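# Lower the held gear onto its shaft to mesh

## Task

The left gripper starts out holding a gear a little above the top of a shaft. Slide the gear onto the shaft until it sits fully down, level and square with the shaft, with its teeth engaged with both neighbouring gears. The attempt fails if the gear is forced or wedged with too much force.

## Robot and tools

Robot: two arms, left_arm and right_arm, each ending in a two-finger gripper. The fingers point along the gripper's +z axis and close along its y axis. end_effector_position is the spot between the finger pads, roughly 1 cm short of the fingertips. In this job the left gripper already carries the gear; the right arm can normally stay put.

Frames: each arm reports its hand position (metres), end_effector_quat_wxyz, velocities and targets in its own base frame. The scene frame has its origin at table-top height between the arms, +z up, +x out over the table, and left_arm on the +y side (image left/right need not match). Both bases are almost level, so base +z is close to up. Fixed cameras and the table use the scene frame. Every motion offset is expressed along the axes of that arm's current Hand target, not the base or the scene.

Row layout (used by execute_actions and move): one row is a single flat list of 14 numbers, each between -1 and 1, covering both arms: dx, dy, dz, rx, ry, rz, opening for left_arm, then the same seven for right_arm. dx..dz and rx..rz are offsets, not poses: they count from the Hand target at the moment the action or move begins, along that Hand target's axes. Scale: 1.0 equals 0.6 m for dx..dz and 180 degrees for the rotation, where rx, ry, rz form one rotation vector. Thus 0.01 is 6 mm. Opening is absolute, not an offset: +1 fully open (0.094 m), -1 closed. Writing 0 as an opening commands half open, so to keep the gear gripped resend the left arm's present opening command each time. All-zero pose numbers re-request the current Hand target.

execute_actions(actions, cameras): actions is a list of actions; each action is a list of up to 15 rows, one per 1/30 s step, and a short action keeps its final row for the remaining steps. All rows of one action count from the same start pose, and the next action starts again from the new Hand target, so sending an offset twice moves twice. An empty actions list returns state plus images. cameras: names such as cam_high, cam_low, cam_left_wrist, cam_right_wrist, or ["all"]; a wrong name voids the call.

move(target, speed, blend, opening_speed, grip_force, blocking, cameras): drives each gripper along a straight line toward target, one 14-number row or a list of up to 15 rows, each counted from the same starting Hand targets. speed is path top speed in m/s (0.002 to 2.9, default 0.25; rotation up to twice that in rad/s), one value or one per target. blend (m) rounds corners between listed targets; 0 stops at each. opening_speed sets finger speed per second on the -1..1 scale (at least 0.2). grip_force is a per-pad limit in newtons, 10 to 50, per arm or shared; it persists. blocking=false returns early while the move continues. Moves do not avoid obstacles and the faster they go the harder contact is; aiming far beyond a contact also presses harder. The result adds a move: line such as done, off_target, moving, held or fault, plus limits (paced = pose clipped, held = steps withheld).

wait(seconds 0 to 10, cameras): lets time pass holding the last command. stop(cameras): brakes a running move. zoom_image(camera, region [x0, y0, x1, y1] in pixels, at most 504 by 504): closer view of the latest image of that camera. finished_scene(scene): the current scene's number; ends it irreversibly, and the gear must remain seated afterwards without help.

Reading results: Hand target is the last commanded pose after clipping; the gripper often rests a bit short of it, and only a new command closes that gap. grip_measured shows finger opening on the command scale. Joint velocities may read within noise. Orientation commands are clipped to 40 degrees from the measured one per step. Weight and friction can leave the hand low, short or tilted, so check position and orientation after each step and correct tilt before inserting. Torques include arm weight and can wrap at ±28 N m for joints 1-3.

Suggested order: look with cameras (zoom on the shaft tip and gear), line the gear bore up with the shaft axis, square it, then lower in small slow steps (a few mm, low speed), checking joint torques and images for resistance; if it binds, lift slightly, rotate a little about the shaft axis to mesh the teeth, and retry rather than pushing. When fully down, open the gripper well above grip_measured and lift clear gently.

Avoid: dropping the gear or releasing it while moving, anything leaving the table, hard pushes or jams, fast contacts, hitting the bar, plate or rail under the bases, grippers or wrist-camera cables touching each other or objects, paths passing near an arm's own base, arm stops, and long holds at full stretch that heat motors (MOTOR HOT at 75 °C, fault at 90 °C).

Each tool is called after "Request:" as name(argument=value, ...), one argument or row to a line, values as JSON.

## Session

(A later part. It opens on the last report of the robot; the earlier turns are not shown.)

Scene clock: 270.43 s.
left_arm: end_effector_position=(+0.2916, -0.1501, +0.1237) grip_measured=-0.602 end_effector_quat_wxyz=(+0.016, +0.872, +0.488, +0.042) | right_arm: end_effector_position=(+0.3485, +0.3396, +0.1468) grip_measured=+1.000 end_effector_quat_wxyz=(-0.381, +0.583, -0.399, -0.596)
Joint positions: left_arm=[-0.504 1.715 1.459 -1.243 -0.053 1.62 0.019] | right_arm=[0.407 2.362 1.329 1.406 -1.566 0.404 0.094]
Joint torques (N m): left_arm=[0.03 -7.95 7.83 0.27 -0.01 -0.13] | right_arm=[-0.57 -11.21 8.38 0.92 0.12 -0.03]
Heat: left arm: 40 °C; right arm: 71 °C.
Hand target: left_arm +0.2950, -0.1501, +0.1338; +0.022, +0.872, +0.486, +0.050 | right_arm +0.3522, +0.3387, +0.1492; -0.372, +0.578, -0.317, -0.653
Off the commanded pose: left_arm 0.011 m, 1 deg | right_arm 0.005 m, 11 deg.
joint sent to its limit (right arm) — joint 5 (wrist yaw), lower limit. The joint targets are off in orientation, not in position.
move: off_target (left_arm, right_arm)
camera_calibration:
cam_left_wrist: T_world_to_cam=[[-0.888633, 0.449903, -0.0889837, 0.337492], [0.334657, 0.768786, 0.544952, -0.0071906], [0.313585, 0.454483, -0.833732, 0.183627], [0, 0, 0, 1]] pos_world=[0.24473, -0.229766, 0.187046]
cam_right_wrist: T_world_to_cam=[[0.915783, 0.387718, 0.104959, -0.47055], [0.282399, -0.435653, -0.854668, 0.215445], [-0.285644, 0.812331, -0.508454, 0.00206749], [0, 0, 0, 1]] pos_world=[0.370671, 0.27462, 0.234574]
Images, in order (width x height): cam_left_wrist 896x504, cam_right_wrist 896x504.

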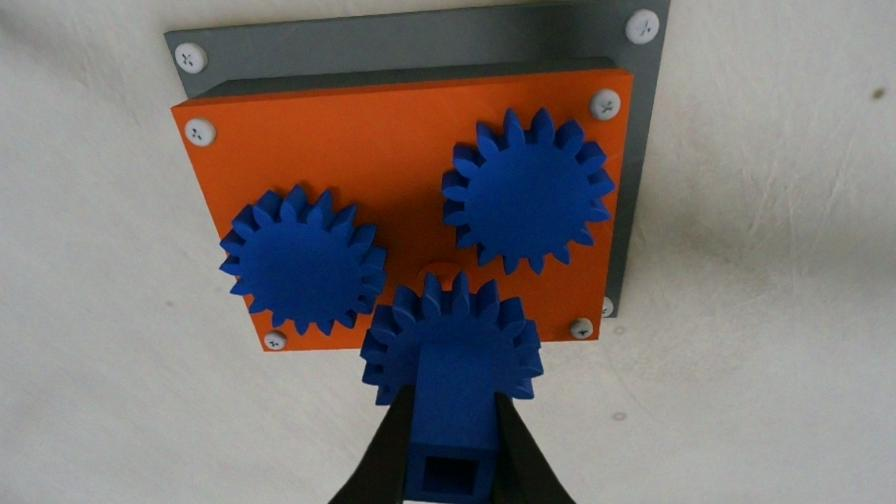

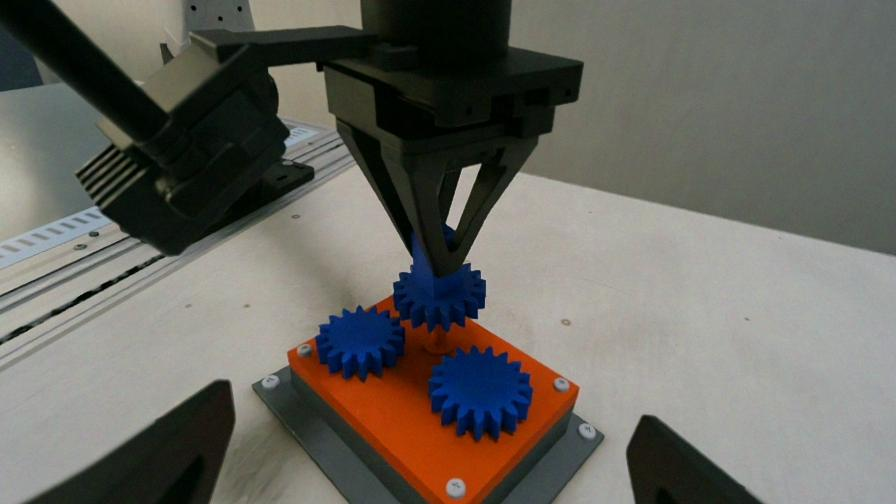

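Request:
move(
  target=[-0.0122,0.0043,0.0097,0,0,0,-1,0,0,0,0,0,0,1],
  speed=0.04,
  cameras=["cam_left_wrist","cam_right_wrist"],
)

Request:
zoom_image(
  camera="cam_left_wrist",
  region=[390, 240, 500, 320],
)

Request:
zoom_image(
  camera="cam_right_wrist",
  region=[390, 270, 490, 370],
)

Scene clock: 320.10 s.
left_arm: end_effector_position=(+0.2890, -0.1547, +0.1237) grip_measured=-0.602 end_effector_quat_wxyz=(+0.016, +0.873, +0.485, +0.042) | right_arm: end_effector_position=(+0.3485, +0.3396, +0.1468) grip_measured=+1.000 end_effector_quat_wxyz=(-0.381, +0.583, -0.399, -0.596)
Joint positions: left_arm=[-0.521 1.715 1.459 -1.244 -0.055 1.608 0.019] | right_arm=[0.407 2.362 1.329 1.406 -1.566 0.404 0.094]
Joint torques (N m): left_arm=[-0.35 -6.98 6.98 0.46 -0.01 -0.23] | right_arm=[-0.57 -11.18 8.38 0.94 0.13 -0.03]
Heat: left arm: 39 °C; right arm: 72 °C.
Hand target: left_arm +0.2941, -0.1575, +0.1278; +0.022, +0.872, +0.486, +0.050 | right_arm +0.3522, +0.3387, +0.1492; -0.372, +0.578, -0.317, -0.653
Off the commanded pose: left_arm 0.007 m, 1 deg | right_arm 0.005 m, 11 deg.
joint sent to its limit (right arm) — joint 5 (wrist yaw), lower limit. The joint targets are off in orientation, not in position.
move: off_target (right_arm)
camera_calibration:
cam_left_wrist: T_world_to_cam=[[-0.88623, 0.454625, -0.0889538, 0.337361], [0.338428, 0.766517, 0.545819, -0.00428655], [0.316328, 0.453616, -0.833168, 0.185553], [0, 0, 0, 1]] pos_world=[0.241734, -0.234257, 0.186946]
cam_right_wrist: T_world_to_cam=[[0.915783, 0.387718, 0.104959, -0.47055], [0.282399, -0.435653, -0.854668, 0.215445], [-0.285644, 0.812331, -0.508454, 0.00206749], [0, 0, 0, 1]] pos_world=[0.370671, 0.27462, 0.234574]
Images, in order (width x height): cam_left_wrist 896x504, cam_right_wrist 896x504.

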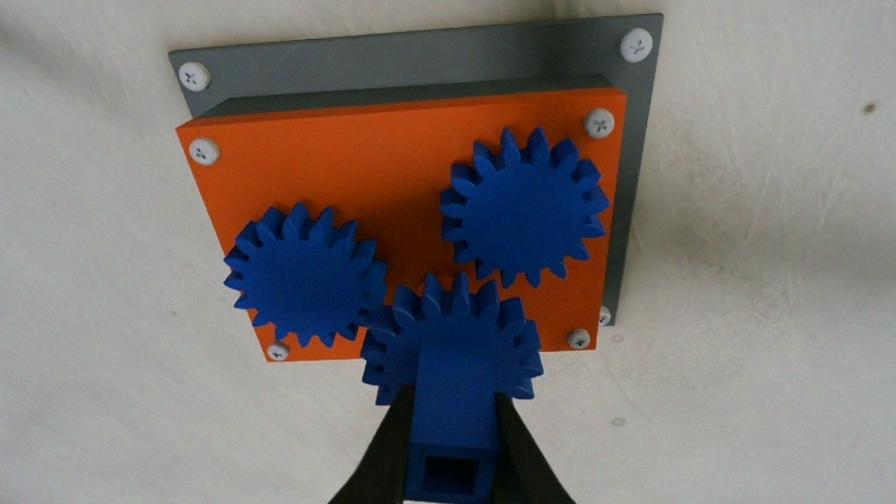

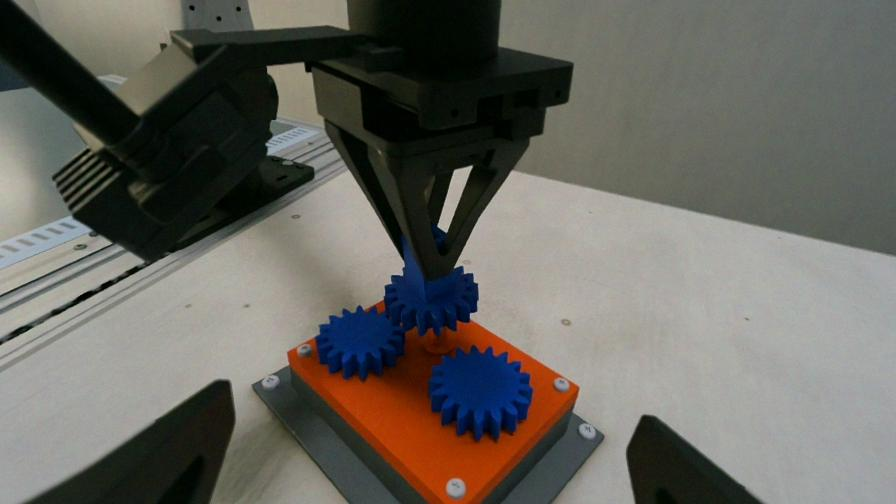

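Scaled by 4.582 from the camera's 896x504 image, which has a finer 1280x720 frame.

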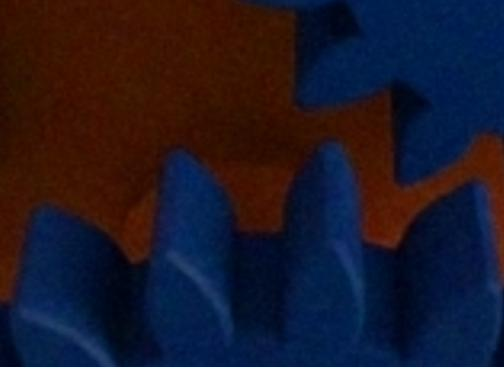

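Scaled by 5.040 from the camera's 896x504 image, which has a finer 1280x720 frame.

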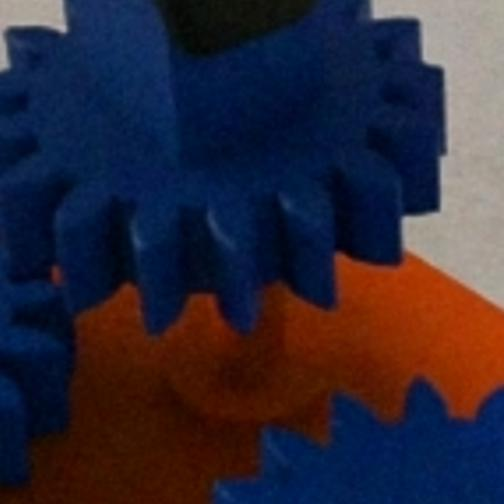

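Request:
move(
  target=[0.0028,0.0042,0.0005,0,0,0,-1,0,0,0,0,0,0,1],
  speed=0.03,
)

Scene clock: 331.40 s.
left_arm: end_effector_position=(+0.2891, -0.1547, +0.1211) grip_measured=-0.602 end_effector_quat_wxyz=(+0.012, +0.873, +0.486, +0.040) | right_arm: end_effector_position=(+0.3485, +0.3396, +0.1468) grip_measured=+1.000 end_effector_quat_wxyz=(-0.381, +0.583, -0.399, -0.596)
Joint positions: left_arm=[-0.521 1.723 1.459 -1.244 -0.055 1.608 0.019] | right_arm=[0.407 2.362 1.329 1.406 -1.566 0.404 0.094]
Joint torques (N m): left_arm=[0.02 -6.97 7.92 0.42 -0.01 -0.18] | right_arm=[-0.66 -11.23 8.39 0.93 0.14 -0.03]
Heat: left arm: 38 °C; right arm: 73 °C.
Hand target: left_arm +0.2971, -0.1574, +0.1278; +0.022, +0.872, +0.487, +0.050 | right_arm +0.3522, +0.3387, +0.1492; -0.372, +0.578, -0.317, -0.653
Off the commanded pose: left_arm 0.011 m, 2 deg | right_arm 0.005 m, 11 deg.
joint sent to its limit (right arm) — joint 5 (wrist yaw), lower limit. The joint targets are off in orientation, not in position.
move: off_target (left_arm, right_arm)

Request:
move(
  target=[0.0018,0.004,-0.006,0,0,0,-1,0,0,0,0,0,0,1],
  speed=0.04,
)

Scene clock: 337.87 s.
left_arm: end_effector_position=(+0.2945, -0.1578, +0.1253) grip_measured=-0.602 end_effector_quat_wxyz=(+0.020, +0.873, +0.486, +0.044) | right_arm: end_effector_position=(+0.3485, +0.3396, +0.1468) grip_measured=+1.000 end_effector_quat_wxyz=(-0.381, +0.583, -0.399, -0.596)
Joint positions: left_arm=[-0.521 1.731 1.483 -1.244 -0.055 1.608 0.019] | right_arm=[0.407 2.362 1.329 1.406 -1.566 0.404 0.094]
Joint torques (N m): left_arm=[0.2 -7.01 7.91 0.31 -0.01 -0.16] | right_arm=[-0.69 -11.23 8.4 0.93 0.15 -0.04]
Heat: left arm: 39 °C; right arm: 73 °C.
Hand target: left_arm +0.2993, -0.1577, +0.1316; +0.022, +0.872, +0.487, +0.050 | right_arm +0.3522, +0.3387, +0.1492; -0.372, +0.578, -0.317, -0.653
Off the commanded pose: left_arm 0.008 m, 1 deg | right_arm 0.005 m, 11 deg.
joint sent to its limit (right arm) — joint 5 (wrist yaw), lower limit. The joint targets are off in orientation, not in position.
move: off_target (right_arm)

Request:
move(
  target=[0.006,-0.0105,0.0063,0,0,0,-1,0,0,0,0,0,0,1],
  speed=0.04,
)

Scene clock: 353.27 s.
left_arm: end_effector_position=(+0.2960, -0.1549, +0.1253) grip_measured=-0.602 end_effector_quat_wxyz=(+0.019, +0.871, +0.489, +0.044) | right_arm: end_effector_position=(+0.3485, +0.3396, +0.1468) grip_measured=+1.000 end_effector_quat_wxyz=(-0.381, +0.583, -0.399, -0.596)
Joint positions: left_arm=[-0.511 1.731 1.483 -1.244 -0.055 1.61 0.019] | right_arm=[0.407 2.362 1.329 1.406 -1.566 0.404 0.094]
Joint torques (N m): left_arm=[0.38 -8.83 4.66 0.48 -0.01 -0.06] | right_arm=[-0.62 -11.15 8.4 0.93 0.12 -0.03]
Heat: left arm: 39 °C; right arm: 73 °C.
Hand target: left_arm +0.2962, -0.1514, +0.1276; +0.022, +0.872, +0.486, +0.050 | right_arm +0.3522, +0.3387, +0.1492; -0.372, +0.578, -0.317, -0.653
Off the commanded pose: left_arm 0.004 m, 1 deg | right_arm 0.005 m, 11 deg.
joint sent to its limit (right arm) — joint 5 (wrist yaw), lower limit. The joint targets are off in orientation, not in position.
move: off_target (right_arm)

Request:
move(
  target=[-0.0007,-0.0009,0.01,0,0,0,-1,0,0,0,0,0,0,1],
  speed=0.03,
  cameras=["cam_left_wrist","cam_right_wrist"],
)

Request:
zoom_image(
  camera="cam_left_wrist",
  region=[390, 240, 500, 320],
)

Request:
zoom_image(
  camera="cam_right_wrist",
  region=[390, 270, 490, 370],
)

Scene clock: 362.37 s.
left_arm: end_effector_position=(+0.2943, -0.1539, +0.1189) grip_measured=-0.602 end_effector_quat_wxyz=(+0.016, +0.871, +0.489, +0.042) | right_arm: end_effector_position=(+0.3485, +0.3396, +0.1468) grip_measured=+1.000 end_effector_quat_wxyz=(-0.381, +0.583, -0.399, -0.596)
Joint positions: left_arm=[-0.511 1.731 1.459 -1.226 -0.055 1.61 0.019] | right_arm=[0.407 2.362 1.329 1.406 -1.566 0.404 0.094]
Joint torques (N m): left_arm=[0.38 -8.81 4.71 0.52 0 -0.07] | right_arm=[-0.59 -11.3 8.4 0.94 0.14 -0.04]
Heat: left arm: 39 °C; right arm: 74 °C.
Hand target: left_arm +0.2963, -0.1514, +0.1216; +0.022, +0.872, +0.486, +0.050 | right_arm +0.3522, +0.3387, +0.1492; -0.372, +0.578, -0.317, -0.653
Off the commanded pose: left_arm 0.004 m, 1 deg | right_arm 0.005 m, 11 deg.
joint sent to its limit (right arm) — joint 5 (wrist yaw), lower limit. The joint targets are off in orientation, not in position.
move: off_target (right_arm)
camera_calibration:
cam_left_wrist: T_world_to_cam=[[-0.889761, 0.447473, -0.0899591, 0.341366], [0.331755, 0.769404, 0.545854, -0.00163237], [0.31347, 0.455835, -0.833037, 0.180716], [0, 0, 0, 1]] pos_world=[0.247626, -0.233873, 0.182143]
cam_right_wrist: T_world_to_cam=[[0.915783, 0.387718, 0.104959, -0.47055], [0.282399, -0.435653, -0.854668, 0.215445], [-0.285644, 0.812331, -0.508454, 0.00206749], [0, 0, 0, 1]] pos_world=[0.370671, 0.27462, 0.234574]
Images, in order (width x height): cam_left_wrist 896x504, cam_right_wrist 896x504.

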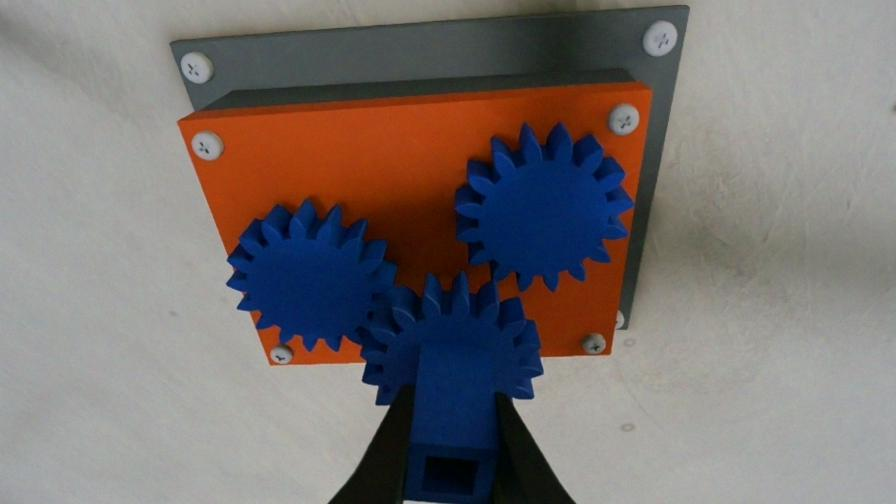

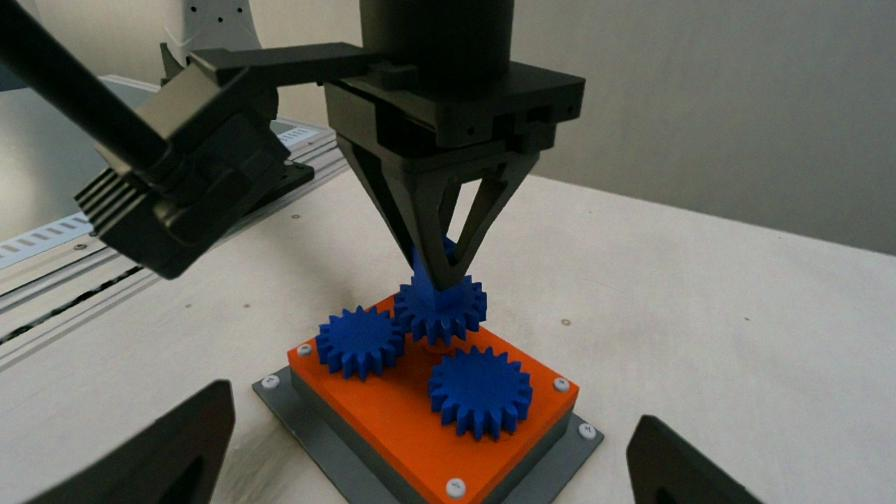

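Scaled by 4.582 from the camera's 896x504 image, which has a finer 1280x720 frame.

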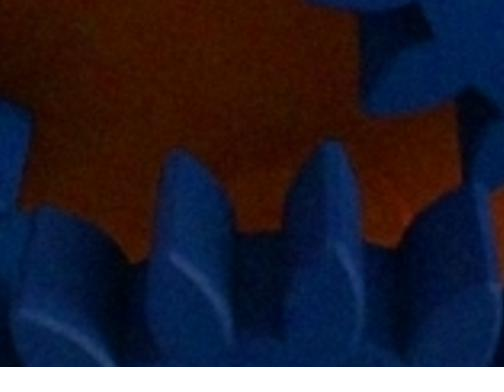

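Scaled by 5.040 from the camera's 896x504 image, which has a finer 1280x720 frame.

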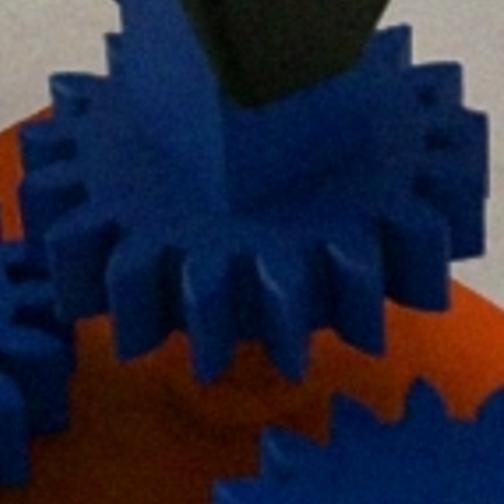

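Request:
move(
  target=[0,0.0008,0.0085,0,0,0,-1,0,0,0,0,0,0,1],
  speed=0.02,
)

Scene clock: 371.93 s.
left_arm: end_effector_position=(+0.2949, -0.1542, +0.1152) grip_measured=-0.602 end_effector_quat_wxyz=(+0.018, +0.871, +0.488, +0.043) | right_arm: end_effector_position=(+0.3485, +0.3396, +0.1468) grip_measured=+1.000 end_effector_quat_wxyz=(-0.381, +0.583, -0.399, -0.596)
Joint positions: left_arm=[-0.511 1.731 1.444 -1.209 -0.055 1.611 0.019] | right_arm=[0.407 2.362 1.329 1.406 -1.566 0.404 0.094]
Joint torques (N m): left_arm=[0.49 -8.39 4.7 0.53 -0.01 -0.06] | right_arm=[-0.59 -11.23 8.31 0.95 0.14 -0.03]
Heat: left arm: 40 °C; right arm: 74 °C.
Hand target: left_arm +0.2972, -0.1516, +0.1165; +0.022, +0.872, +0.486, +0.050 | right_arm +0.3522, +0.3387, +0.1492; -0.372, +0.578, -0.317, -0.653
Off the commanded pose: left_arm 0.004 m, 1 deg | right_arm 0.005 m, 11 deg.
joint sent to its limit (right arm) — joint 5 (wrist yaw), lower limit. The joint targets are off in orientation, not in position.
move: off_target (right_arm)

Request:
move(
  target=[0,0.0004,0.0085,0,0,0,-1,0,0,0,0,0,0,1],
  speed=0.02,
  cameras=["cam_left_wrist","cam_right_wrist"],
)

Request:
zoom_image(
  camera="cam_left_wrist",
  region=[210, 110, 640, 410],
)

Request:
zoom_image(
  camera="cam_right_wrist",
  region=[310, 260, 550, 460],
)

Scene clock: 380.07 s.
left_arm: end_effector_position=(+0.2952, -0.1544, +0.1116) grip_measured=-0.602 end_effector_quat_wxyz=(+0.018, +0.872, +0.488, +0.044) | right_arm: end_effector_position=(+0.3485, +0.3396, +0.1468) grip_measured=+1.000 end_effector_quat_wxyz=(-0.381, +0.583, -0.399, -0.596)
Joint positions: left_arm=[-0.511 1.731 1.429 -1.192 -0.055 1.612 0.019] | right_arm=[0.407 2.362 1.329 1.406 -1.566 0.404 0.094]
Joint torques (N m): left_arm=[0.59 -8.1 4.6 0.57 0 -0.06] | right_arm=[-0.66 -11.23 8.34 0.95 0.14 -0.06]
Heat: left arm: 40 °C; right arm: 74 °C.
Hand target: left_arm +0.2980, -0.1517, +0.1115; +0.022, +0.872, +0.486, +0.050 | right_arm +0.3522, +0.3387, +0.1492; -0.372, +0.578, -0.317, -0.653
Off the commanded pose: left_arm 0.004 m, 1 deg | right_arm 0.005 m, 11 deg.
joint sent to its limit (right arm) — joint 5 (wrist yaw), lower limit. The joint targets are off in orientation, not in position.
move: off_target (right_arm)
camera_calibration:
cam_left_wrist: T_world_to_cam=[[-0.888474, 0.448957, -0.0951357, 0.34208], [0.330726, 0.770093, 0.545506, 0.00285314], [0.318172, 0.453204, -0.83269, 0.172747], [0, 0, 0, 1]] pos_world=[0.248022, -0.234066, 0.174832]
cam_right_wrist: T_world_to_cam=[[0.915783, 0.387718, 0.104959, -0.47055], [0.282399, -0.435653, -0.854668, 0.215445], [-0.285644, 0.812331, -0.508454, 0.00206749], [0, 0, 0, 1]] pos_world=[0.370671, 0.27462, 0.234574]
Images, in order (width x height): cam_left_wrist 896x504, cam_right_wrist 896x504.

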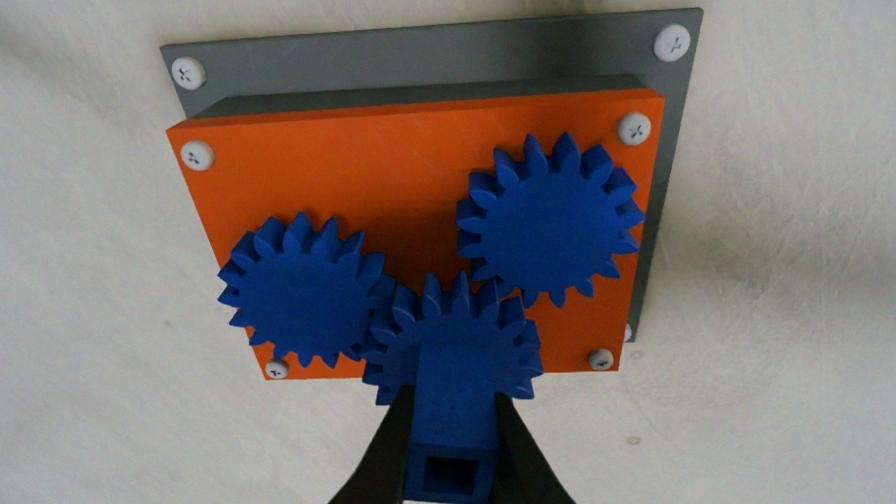

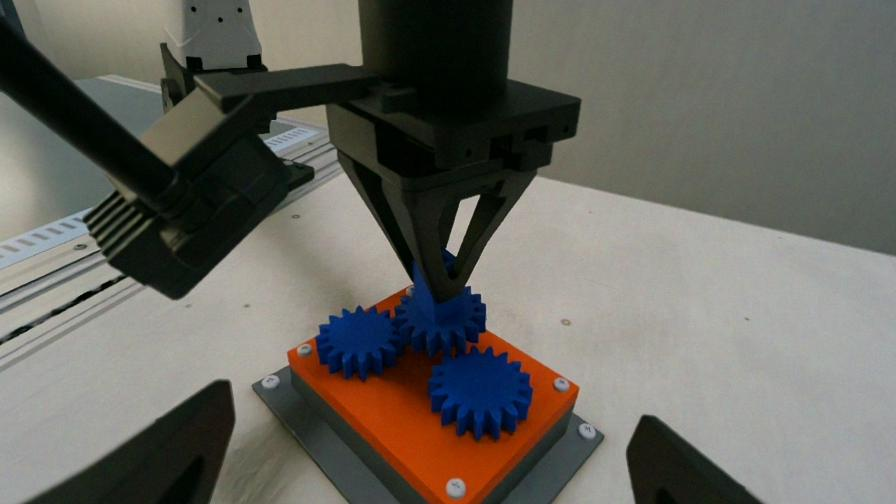

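Scaled by 1.172 from the camera's 896x504 image, which has a finer 1280x720 frame.

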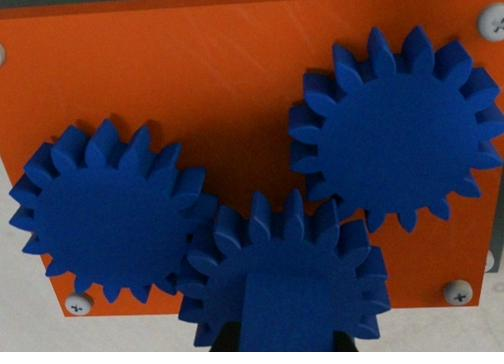

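Scaled by 2.100 from the camera's 896x504 image, which has a finer 1280x720 frame.

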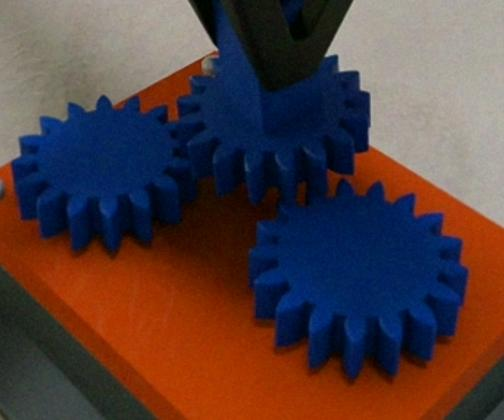

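Request:
move(
  target=[0,0.0004,0.0068,0,0,0,-1,0,0,0,0,0,0,1],
  speed=0.015,
)

Request:
move(
  target=[0,0.0003,0.005,0,0,0,-1,0,0,0,0,0,0,1],
  speed=0.015,
  cameras=["cam_left_wrist","cam_right_wrist"],
)

Request:
zoom_image(
  camera="cam_left_wrist",
  region=[210, 110, 640, 410],
)

Request:
zoom_image(
  camera="cam_right_wrist",
  region=[310, 260, 550, 460],
)

Scene clock: 389.67 s.
left_arm: end_effector_position=(+0.2951, -0.1544, +0.1109) grip_measured=-0.602 end_effector_quat_wxyz=(+0.018, +0.872, +0.487, +0.044) | right_arm: end_effector_position=(+0.3485, +0.3396, +0.1468) grip_measured=+1.000 end_effector_quat_wxyz=(-0.381, +0.583, -0.399, -0.596)
Joint positions: left_arm=[-0.511 1.731 1.427 -1.189 -0.055 1.614 0.019] | right_arm=[0.407 2.362 1.329 1.406 -1.566 0.404 0.094]
Joint torques (N m): left_arm=[0.64 -7.84 3.85 0.69 0.01 -0.06] | right_arm=[-0.64 -11.21 8.39 0.93 0.13 -0.05]
Heat: left arm: 40 °C; right arm: 74 °C.
Hand target: left_arm +0.2986, -0.1517, +0.1074; +0.022, +0.872, +0.486, +0.050 | right_arm +0.3522, +0.3387, +0.1492; -0.372, +0.578, -0.317, -0.653
Off the commanded pose: left_arm 0.006 m, 1 deg | right_arm 0.005 m, 11 deg.
joint sent to its limit (right arm) — joint 5 (wrist yaw), lower limit. The joint targets are off in orientation, not in position.
move: off_target (right_arm)

Scene clock: 390.37 s.
left_arm: end_effector_position=(+0.2951, -0.1544, +0.1106) grip_measured=-0.602 end_effector_quat_wxyz=(+0.019, +0.872, +0.487, +0.044) | right_arm: end_effector_position=(+0.3485, +0.3396, +0.1468) grip_measured=+1.000 end_effector_quat_wxyz=(-0.381, +0.583, -0.399, -0.596)
Joint positions: left_arm=[-0.511 1.729 1.422 -1.185 -0.055 1.614 0.019] | right_arm=[0.407 2.362 1.329 1.406 -1.566 0.404 0.094]
Joint torques (N m): left_arm=[0.68 -7.31 3.51 0.76 0 -0.07] | right_arm=[-0.64 -11.23 8.35 0.94 0.16 -0.04]
Heat: left arm: 40 °C; right arm: 74 °C.
Hand target: left_arm +0.2991, -0.1519, +0.1045; +0.022, +0.872, +0.486, +0.050 | right_arm +0.3522, +0.3387, +0.1492; -0.372, +0.578, -0.317, -0.653
Off the commanded pose: left_arm 0.008 m, 1 deg | right_arm 0.005 m, 11 deg.
joint sent to its limit (right arm) — joint 5 (wrist yaw), lower limit. The joint targets are off in orientation, not in position.
move: off_target (right_arm)
camera_calibration:
cam_left_wrist: T_world_to_cam=[[-0.887242, 0.450929, -0.0972909, 0.342066], [0.331442, 0.769825, 0.54545, 0.00314513], [0.320856, 0.4517, -0.832478, 0.170891], [0, 0, 0, 1]] pos_world=[0.247622, -0.23386, 0.173827]
cam_right_wrist: T_world_to_cam=[[0.915783, 0.387718, 0.104959, -0.47055], [0.282399, -0.435653, -0.854668, 0.215445], [-0.285644, 0.812331, -0.508454, 0.00206749], [0, 0, 0, 1]] pos_world=[0.370671, 0.27462, 0.234574]
Images, in order (width x height): cam_left_wrist 896x504, cam_right_wrist 896x504.

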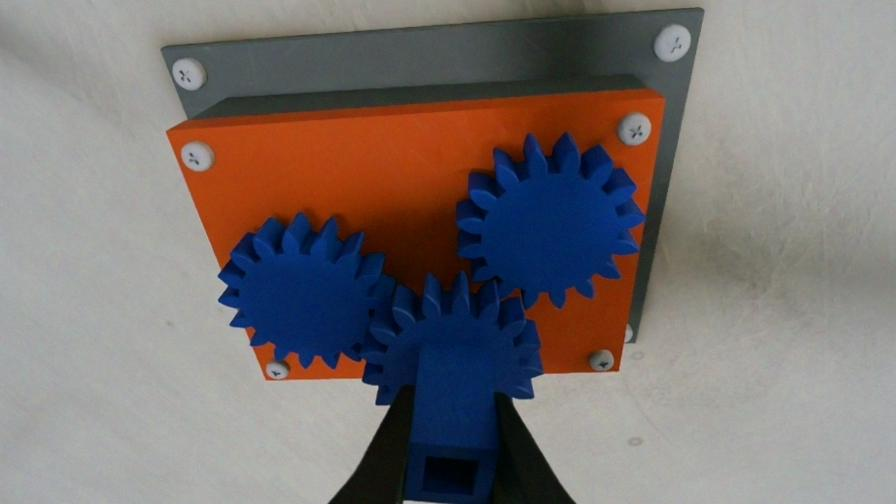

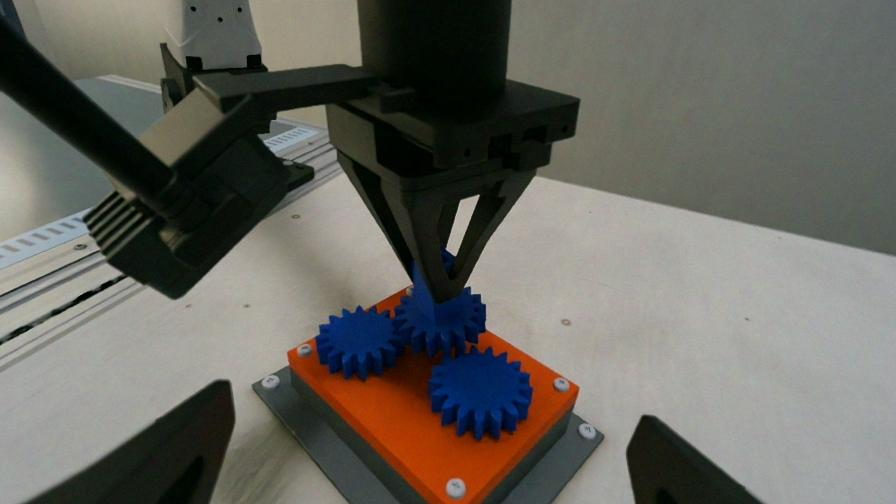

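Scaled by 1.172 from the camera's 896x504 image, which has a finer 1280x720 frame.

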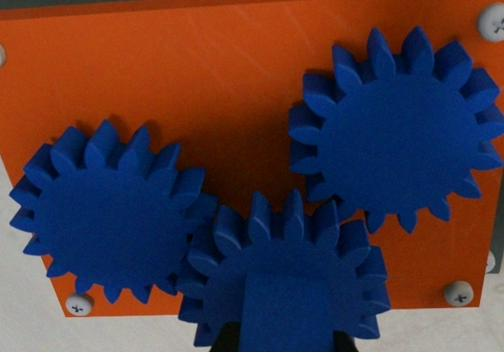

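Scaled by 2.100 from the camera's 896x504 image, which has a finer 1280x720 frame.

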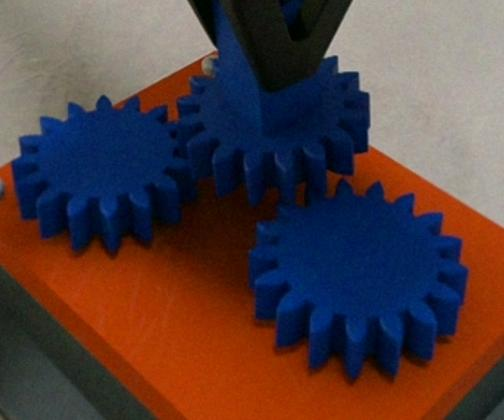

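Request:
zoom_image(
  camera="cam_left_wrist",
  region=[340, 230, 460, 370],
)

Request:
zoom_image(
  camera="cam_left_wrist",
  region=[450, 230, 570, 350],
)

Request:
zoom_image(
  camera="cam_right_wrist",
  region=[380, 290, 500, 390],
)

Scaled by 3.600 from the camera's 896x504 image, which has a finer 1280x720 frame.

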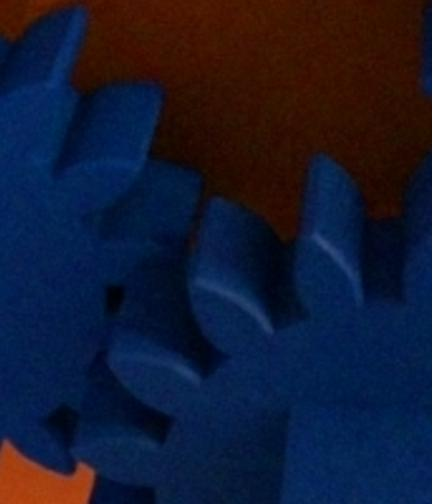

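Scaled by 4.200 from the camera's 896x504 image, which has a finer 1280x720 frame.

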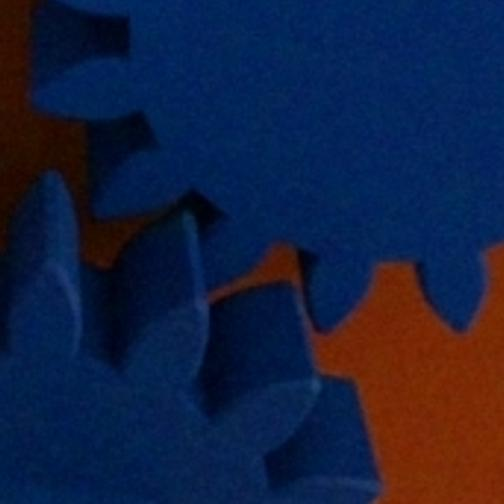

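Scaled by 4.200 from the camera's 896x504 image, which has a finer 1280x720 frame.

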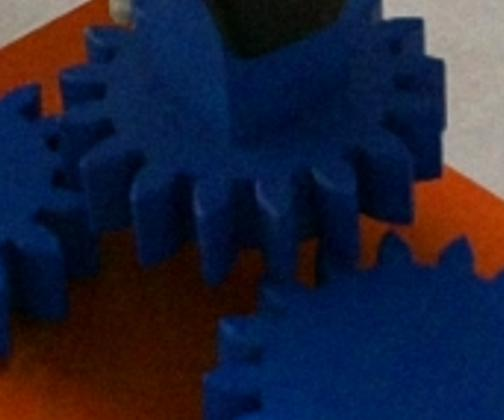

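Request:
move(
  target=[0,0,-0.002,0,0,-0.05,-1,0,0,0,0,0,0,1],
  speed=0.06,
  cameras=["cam_left_wrist","cam_right_wrist"],
)

Request:
zoom_image(
  camera="cam_left_wrist",
  region=[210, 110, 640, 410],
)

Request:
zoom_image(
  camera="cam_right_wrist",
  region=[310, 260, 550, 460],
)

Scene clock: 446.20 s.
left_arm: end_effector_position=(+0.2951, -0.1544, +0.1106) grip_measured=-0.602 end_effector_quat_wxyz=(+0.022, +0.836, +0.546, +0.043) | right_arm: end_effector_position=(+0.3485, +0.3396, +0.1468) grip_measured=+1.000 end_effector_quat_wxyz=(-0.381, +0.583, -0.399, -0.596)
Joint positions: left_arm=[-0.511 1.729 1.422 -1.185 -0.055 1.476 0.019] | right_arm=[0.407 2.362 1.329 1.406 -1.566 0.404 0.094]
Joint torques (N m): left_arm=[0.69 -7.45 3.82 0.72 0.01 -0.25] | right_arm=[-0.59 -11.19 8.4 0.95 0.14 -0.02]
Heat: left arm: 41 °C; right arm: 76 °C. Fold the right arm in close to its base, or ease its load, before you think long.
Hand target: left_arm +0.2990, -0.1519, +0.1056; +0.026, +0.831, +0.553, +0.048 | right_arm +0.3522, +0.3387, +0.1492; -0.372, +0.578, -0.317, -0.653
Off the commanded pose: left_arm 0.007 m, 1 deg | right_arm 0.005 m, 11 deg.
MOTOR HOT: joint 2 (shoulder) of the right arm reports 76 °C; the controller's stop level is 90 °C. To cool a motor, set the load down, stop pushing, or move to a pose that needs little force.
joint sent to its limit (right arm) — joint 5 (wrist yaw), lower limit. The joint targets are off in orientation, not in position.
move: off_target (right_arm)
camera_calibration:
cam_left_wrist: T_world_to_cam=[[-0.94057, 0.323378, -0.103701, 0.338772], [0.22126, 0.815199, 0.535252, 0.0437811], [0.257626, 0.480497, -0.838303, 0.194581], [0, 0, 0, 1]] pos_world=[0.258823, -0.238737, 0.174815]
cam_right_wrist: T_world_to_cam=[[0.915783, 0.387718, 0.104959, -0.47055], [0.282399, -0.435653, -0.854668, 0.215445], [-0.285644, 0.812331, -0.508454, 0.00206749], [0, 0, 0, 1]] pos_world=[0.370671, 0.27462, 0.234574]
Images, in order (width x height): cam_left_wrist 896x504, cam_right_wrist 896x504.

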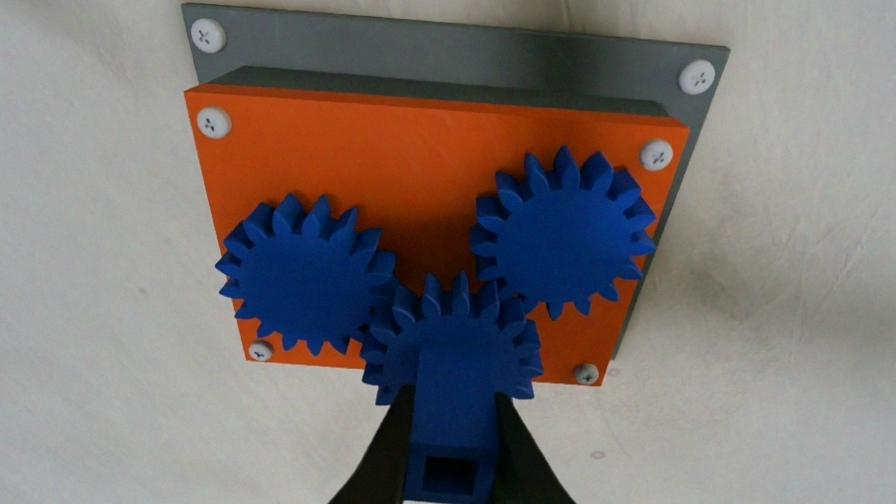

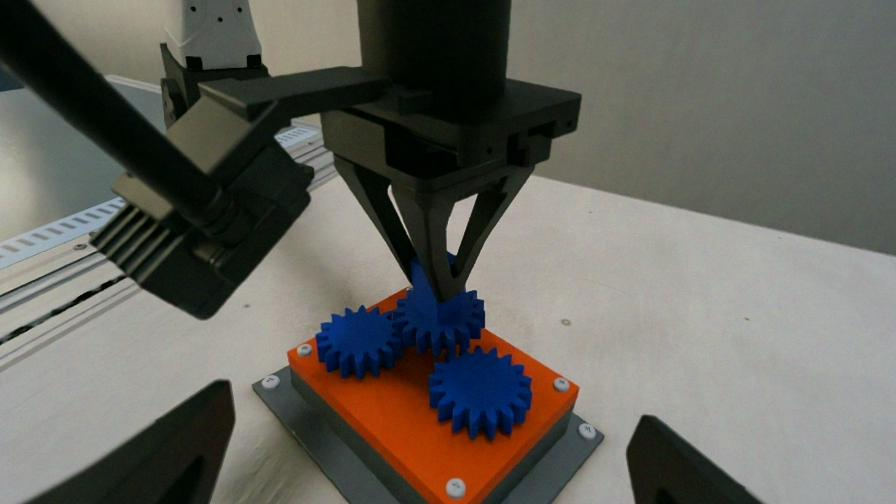

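Scaled by 1.172 from the camera's 896x504 image, which has a finer 1280x720 frame.

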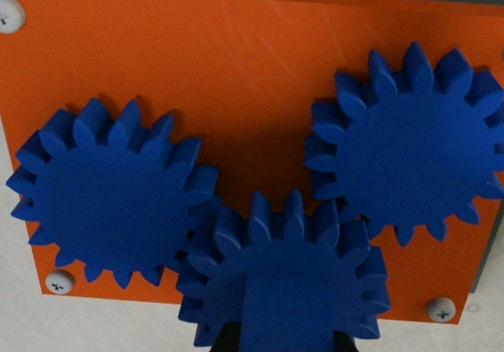

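Scaled by 2.100 from the camera's 896x504 image, which has a finer 1280x720 frame.

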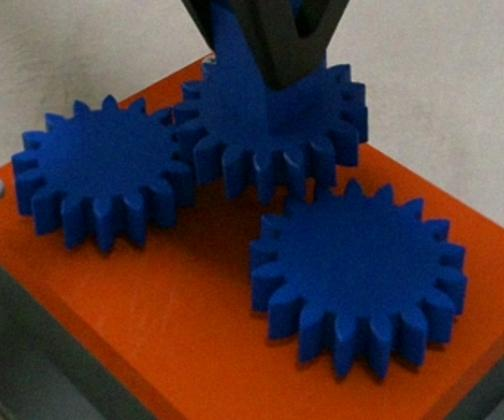

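Request:
move(
  target=[0,0,-0.03,0,0,0,-1,-0.499,0.248,-0.445,0.674,0.0264,-0.0471,1],
  speed=0.4,
)

Request:
move(
  target=[
    [0,0,0,0,0,0.067,-1,0,0,0,0,0,0,1],
    [0,0,0.031,0,0,0.067,-1,0,0,0,0,0,0,1],
  ],
  speed=[0.1,0.02],
  cameras=["cam_left_wrist"],
)

Request:
zoom_image(
  camera="cam_left_wrist",
  region=[210, 110, 640, 410],
)

Scene clock: 477.53 s.
left_arm: end_effector_position=(+0.2940, -0.1538, +0.1126) grip_measured=-0.602 end_effector_quat_wxyz=(+0.021, +0.835, +0.548, +0.042) | right_arm: end_effector_position=(+0.3790, +0.0018, +0.3976) grip_measured=+1.000 end_effector_quat_wxyz=(+0.707, +0.000, +0.707, +0.009)
Joint positions: left_arm=[-0.511 1.728 1.43 -1.197 -0.055 1.471 0.019] | right_arm=[-0.002 1.035 1.023 0.012 -0.014 0.012 0.094]
Joint torques (N m): left_arm=[0.36 -8.35 7.91 0.23 -0.01 -0.23] | right_arm=[-0.08 -1.8 11.3 1.53 0.2 -0.06]
Heat: left arm: 41 °C; right arm: 75 °C. Fold the right arm in close to its base, or ease its load, before you think long.
Hand target: left_arm +0.2970, -0.1520, +0.1235; +0.026, +0.831, +0.553, +0.048 | right_arm +0.3805, -0.0002, +0.4089; +0.713, +0.001, +0.701, -0.001
Off the commanded pose: left_arm 0.012 m, 1 deg | right_arm 0.012 m, 1 deg.
MOTOR HOT: still on. Joint 2 (shoulder) of the right arm reports 75 °C.
move: off_target (left_arm, right_arm)

Scene clock: 480.10 s.
left_arm: end_effector_position=(+0.2950, -0.1543, +0.1106) grip_measured=-0.602 end_effector_quat_wxyz=(+0.018, +0.885, +0.464, +0.045) | right_arm: end_effector_position=(+0.3790, +0.0016, +0.3976) grip_measured=+1.000 end_effector_quat_wxyz=(+0.707, +0.000, +0.707, +0.008)
Joint positions: left_arm=[-0.511 1.728 1.422 -1.185 -0.055 1.667 0.019] | right_arm=[-0.002 1.035 1.023 0.012 -0.013 0.012 0.094]
Joint torques (N m): left_arm=[0.68 -7.36 3.73 0.73 0.02 -0.05] | right_arm=[-0.1 -1.83 11.28 1.54 0.2 -0.08]
Heat: left arm: 41 °C; right arm: 73 °C. Fold the right arm in close to its base, or ease its load, before you think long.
Hand target: left_arm +0.2991, -0.1519, +0.1051; +0.021, +0.885, +0.463, +0.051 | right_arm +0.3805, -0.0002, +0.4090; +0.713, +0.001, +0.701, -0.001
Off the commanded pose: left_arm 0.007 m, 1 deg | right_arm 0.012 m, 1 deg.
MOTOR HOT: still on. Joint 2 (shoulder) of the right arm reports 73 °C.
move: off_target (right_arm)
camera_calibration:
cam_left_wrist: T_world_to_cam=[[-0.862421, 0.497227, -0.0948432, 0.341508], [0.371286, 0.748727, 0.54914, -0.0123356], [0.344058, 0.438376, -0.830332, 0.161704], [0, 0, 0, 1]] pos_world=[0.243469, -0.231458, 0.173432]
Images, in order (width x height): cam_left_wrist 896x504.

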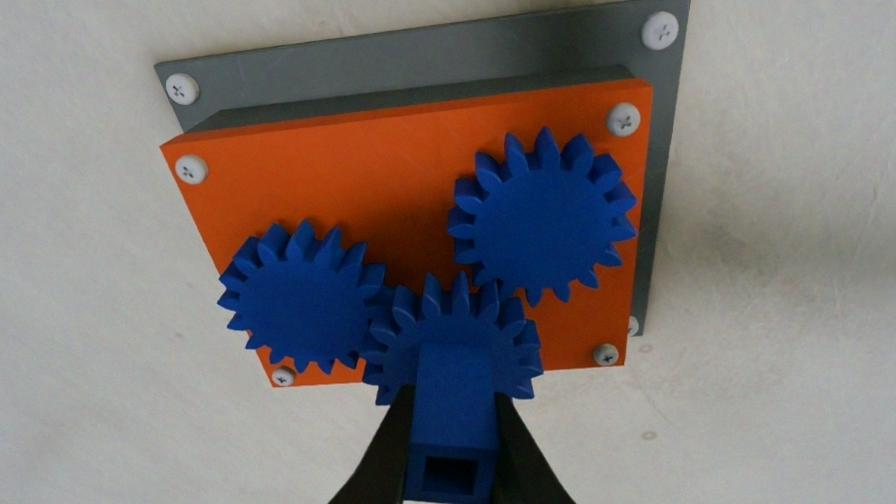

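Scaled by 1.172 from the camera's 896x504 image, which has a finer 1280x720 frame.

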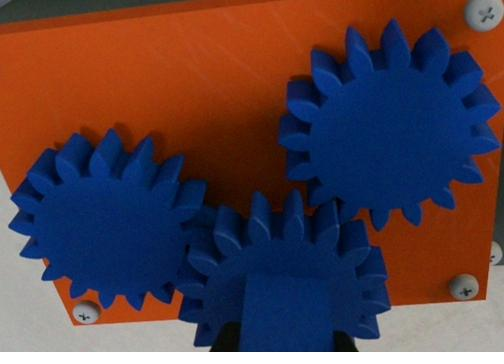

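Request:
zoom_image(
  camera="cam_left_wrist",
  region=[330, 230, 460, 370],
)

Request:
zoom_image(
  camera="cam_left_wrist",
  region=[440, 220, 570, 350],
)

Scaled by 3.600 from the camera's 896x504 image, which has a finer 1280x720 frame.

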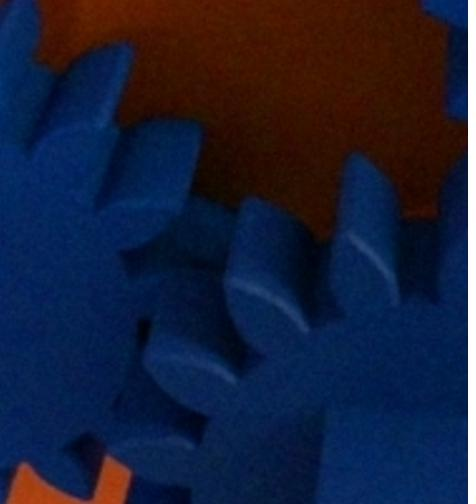

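Scaled by 3.877 from the camera's 896x504 image, which has a finer 1280x720 frame.

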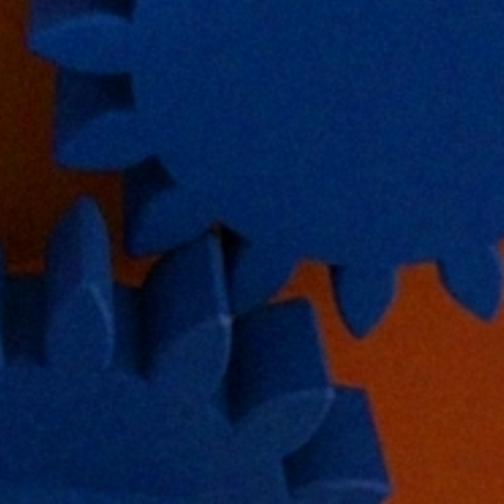

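Request:
move(
  target=[
    [0,0,-0.002,0,0,-0.042,-1,0,0,0,0,0,0,1],
    [0,0,-0.032,0,0,-0.042,-1,0,0,0,0,0,0,1],
    [0,0,-0.032,0,0,0,-1,0,0,0,0,0,0,1],
    [0,0,0,0,0,0,-1,0,0,0,0,0,0,1],
  ],
  speed=[0.1,0.05,0.1,0.02],
  cameras=["cam_left_wrist"],
)

Request:
zoom_image(
  camera="cam_left_wrist",
  region=[330, 230, 460, 370],
)

Request:
zoom_image(
  camera="cam_left_wrist",
  region=[440, 220, 570, 350],
)

Scene clock: 511.33 s.
left_arm: end_effector_position=(+0.2952, -0.1537, +0.1075) grip_measured=-0.602 end_effector_quat_wxyz=(+0.019, +0.884, +0.465, +0.045) | right_arm: end_effector_position=(+0.3790, +0.0016, +0.3976) grip_measured=+1.000 end_effector_quat_wxyz=(+0.707, +0.000, +0.707, +0.008)
Joint positions: left_arm=[-0.509 1.727 1.409 -1.171 -0.055 1.666 0.019] | right_arm=[-0.002 1.035 1.023 0.012 -0.013 0.012 0.094]
Joint torques (N m): left_arm=[0.54 -7.36 4.78 0.61 0.01 -0.05] | right_arm=[-0.12 -1.84 11.28 1.55 0.19 -0.06]
Heat: left arm: 40 °C; right arm: 60 °C.
Hand target: left_arm +0.2991, -0.1518, +0.1051; +0.021, +0.885, +0.463, +0.051 | right_arm +0.3805, -0.0002, +0.4090; +0.713, +0.001, +0.701, -0.001
Off the commanded pose: left_arm 0.005 m, 1 deg | right_arm 0.012 m, 1 deg.
MOTOR HOT: cleared for the motors of the right arm.
move: off_target (right_arm)
camera_calibration:
cam_left_wrist: T_world_to_cam=[[-0.863648, 0.49493, -0.095691, 0.341137], [0.368952, 0.749967, 0.549021, -0.0102379], [0.343492, 0.438856, -0.830312, 0.159055], [0, 0, 0, 1]] pos_world=[0.243765, -0.230963, 0.17033]
Images, in order (width x height): cam_left_wrist 896x504.

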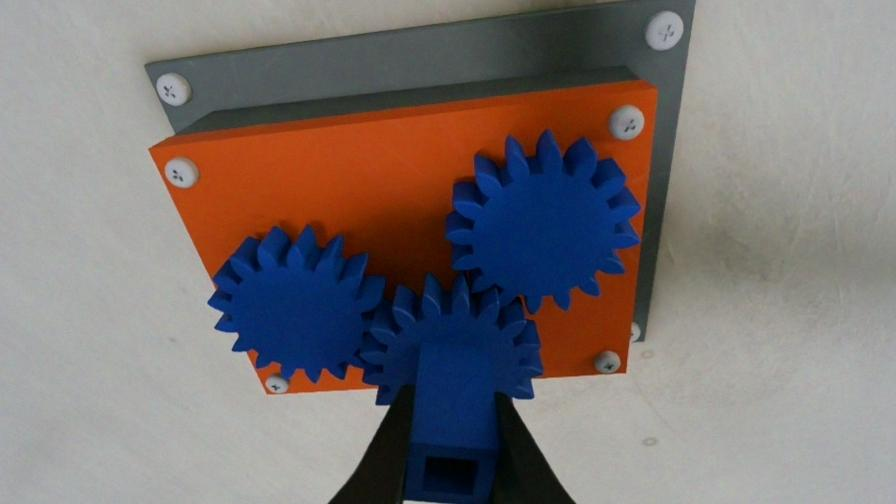

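Scaled by 3.600 from the camera's 896x504 image, which has a finer 1280x720 frame.

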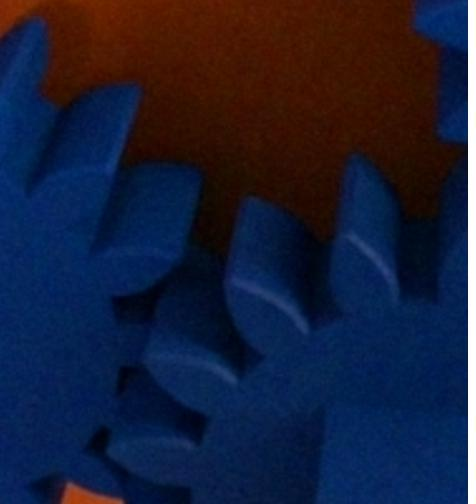

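Scaled by 3.877 from the camera's 896x504 image, which has a finer 1280x720 frame.

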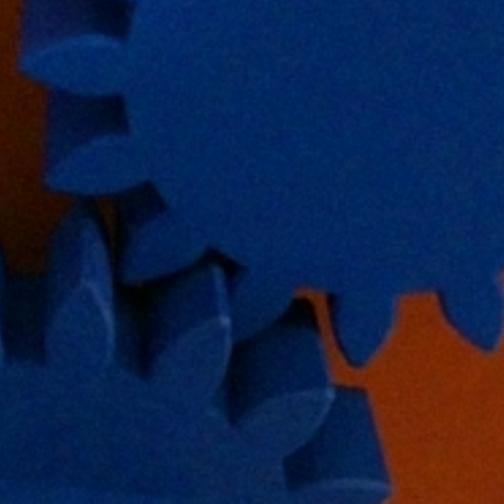

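Request:
move(
  target=[0,0.0004,0.0075,0,0,0,-1,0,0,0,0,0,0,1],
  speed=0.02,
)

Request:
move(
  target=[0,0.0004,0.005,0,0,0,-1,0,0,0,0,0,0,1],
  speed=0.02,
)

Request:
move(
  target=[0,0.0002,0.0035,0,0,0,-1,0,0,0,0,0,0,1],
  speed=0.02,
)

Scene clock: 518.90 s.
left_arm: end_effector_position=(+0.2951, -0.1534, +0.1045) grip_measured=-0.602 end_effector_quat_wxyz=(+0.019, +0.884, +0.465, +0.045) | right_arm: end_effector_position=(+0.3790, +0.0016, +0.3976) grip_measured=+1.000 end_effector_quat_wxyz=(+0.707, +0.000, +0.707, +0.008)
Joint positions: left_arm=[-0.509 1.727 1.396 -1.159 -0.056 1.667 0.019] | right_arm=[-0.002 1.035 1.023 0.012 -0.013 0.012 0.094]
Joint torques (N m): left_arm=[0.57 -6.99 4.64 0.65 0.01 -0.06] | right_arm=[-0.09 -1.89 11.38 1.54 0.21 -0.07]
Heat: left arm: 40 °C; right arm: 58 °C.
Hand target: left_arm +0.2997, -0.1519, +0.1007; +0.021, +0.885, +0.463, +0.051 | right_arm +0.3805, -0.0002, +0.4090; +0.713, +0.001, +0.701, -0.001
Off the commanded pose: left_arm 0.006 m, 1 deg | right_arm 0.012 m, 1 deg.
move: off_target (right_arm)

Scene clock: 519.60 s.
left_arm: end_effector_position=(+0.2951, -0.1534, +0.1024) grip_measured=-0.602 end_effector_quat_wxyz=(+0.019, +0.884, +0.465, +0.046) | right_arm: end_effector_position=(+0.3790, +0.0016, +0.3976) grip_measured=+1.000 end_effector_quat_wxyz=(+0.707, +0.000, +0.707, +0.008)
Joint positions: left_arm=[-0.509 1.727 1.388 -1.149 -0.056 1.668 0.019] | right_arm=[-0.002 1.035 1.023 0.012 -0.013 0.012 0.094]
Joint torques (N m): left_arm=[0.59 -6.78 4.68 0.68 0 -0.06] | right_arm=[-0.05 -1.85 11.29 1.53 0.2 -0.07]
Heat: left arm: 40 °C; right arm: 57 °C.
Hand target: left_arm +0.3003, -0.1520, +0.0977; +0.021, +0.885, +0.463, +0.051 | right_arm +0.3805, -0.0002, +0.4090; +0.713, +0.001, +0.701, -0.001
Off the commanded pose: left_arm 0.007 m, 1 deg | right_arm 0.012 m, 1 deg.
move: off_target (right_arm)

Scene clock: 520.30 s.
left_arm: end_effector_position=(+0.2951, -0.1535, +0.1019) grip_measured=-0.602 end_effector_quat_wxyz=(+0.019, +0.884, +0.464, +0.046) | right_arm: end_effector_position=(+0.3790, +0.0016, +0.3976) grip_measured=+1.000 end_effector_quat_wxyz=(+0.707, +0.000, +0.707, +0.008)
Joint positions: left_arm=[-0.509 1.727 1.386 -1.147 -0.056 1.668 0.019] | right_arm=[-0.002 1.035 1.023 0.012 -0.013 0.012 0.094]
Joint torques (N m): left_arm=[0.62 -6.56 4.38 0.72 0.01 -0.06] | right_arm=[-0.09 -1.87 11.33 1.54 0.21 -0.07]
Heat: left arm: 40 °C; right arm: 57 °C.
Hand target: left_arm +0.3006, -0.1521, +0.0956; +0.021, +0.885, +0.463, +0.051 | right_arm +0.3805, -0.0002, +0.4090; +0.713, +0.001, +0.701, -0.001
Off the commanded pose: left_arm 0.008 m, 1 deg | right_arm 0.012 m, 1 deg.
move: off_target (right_arm)


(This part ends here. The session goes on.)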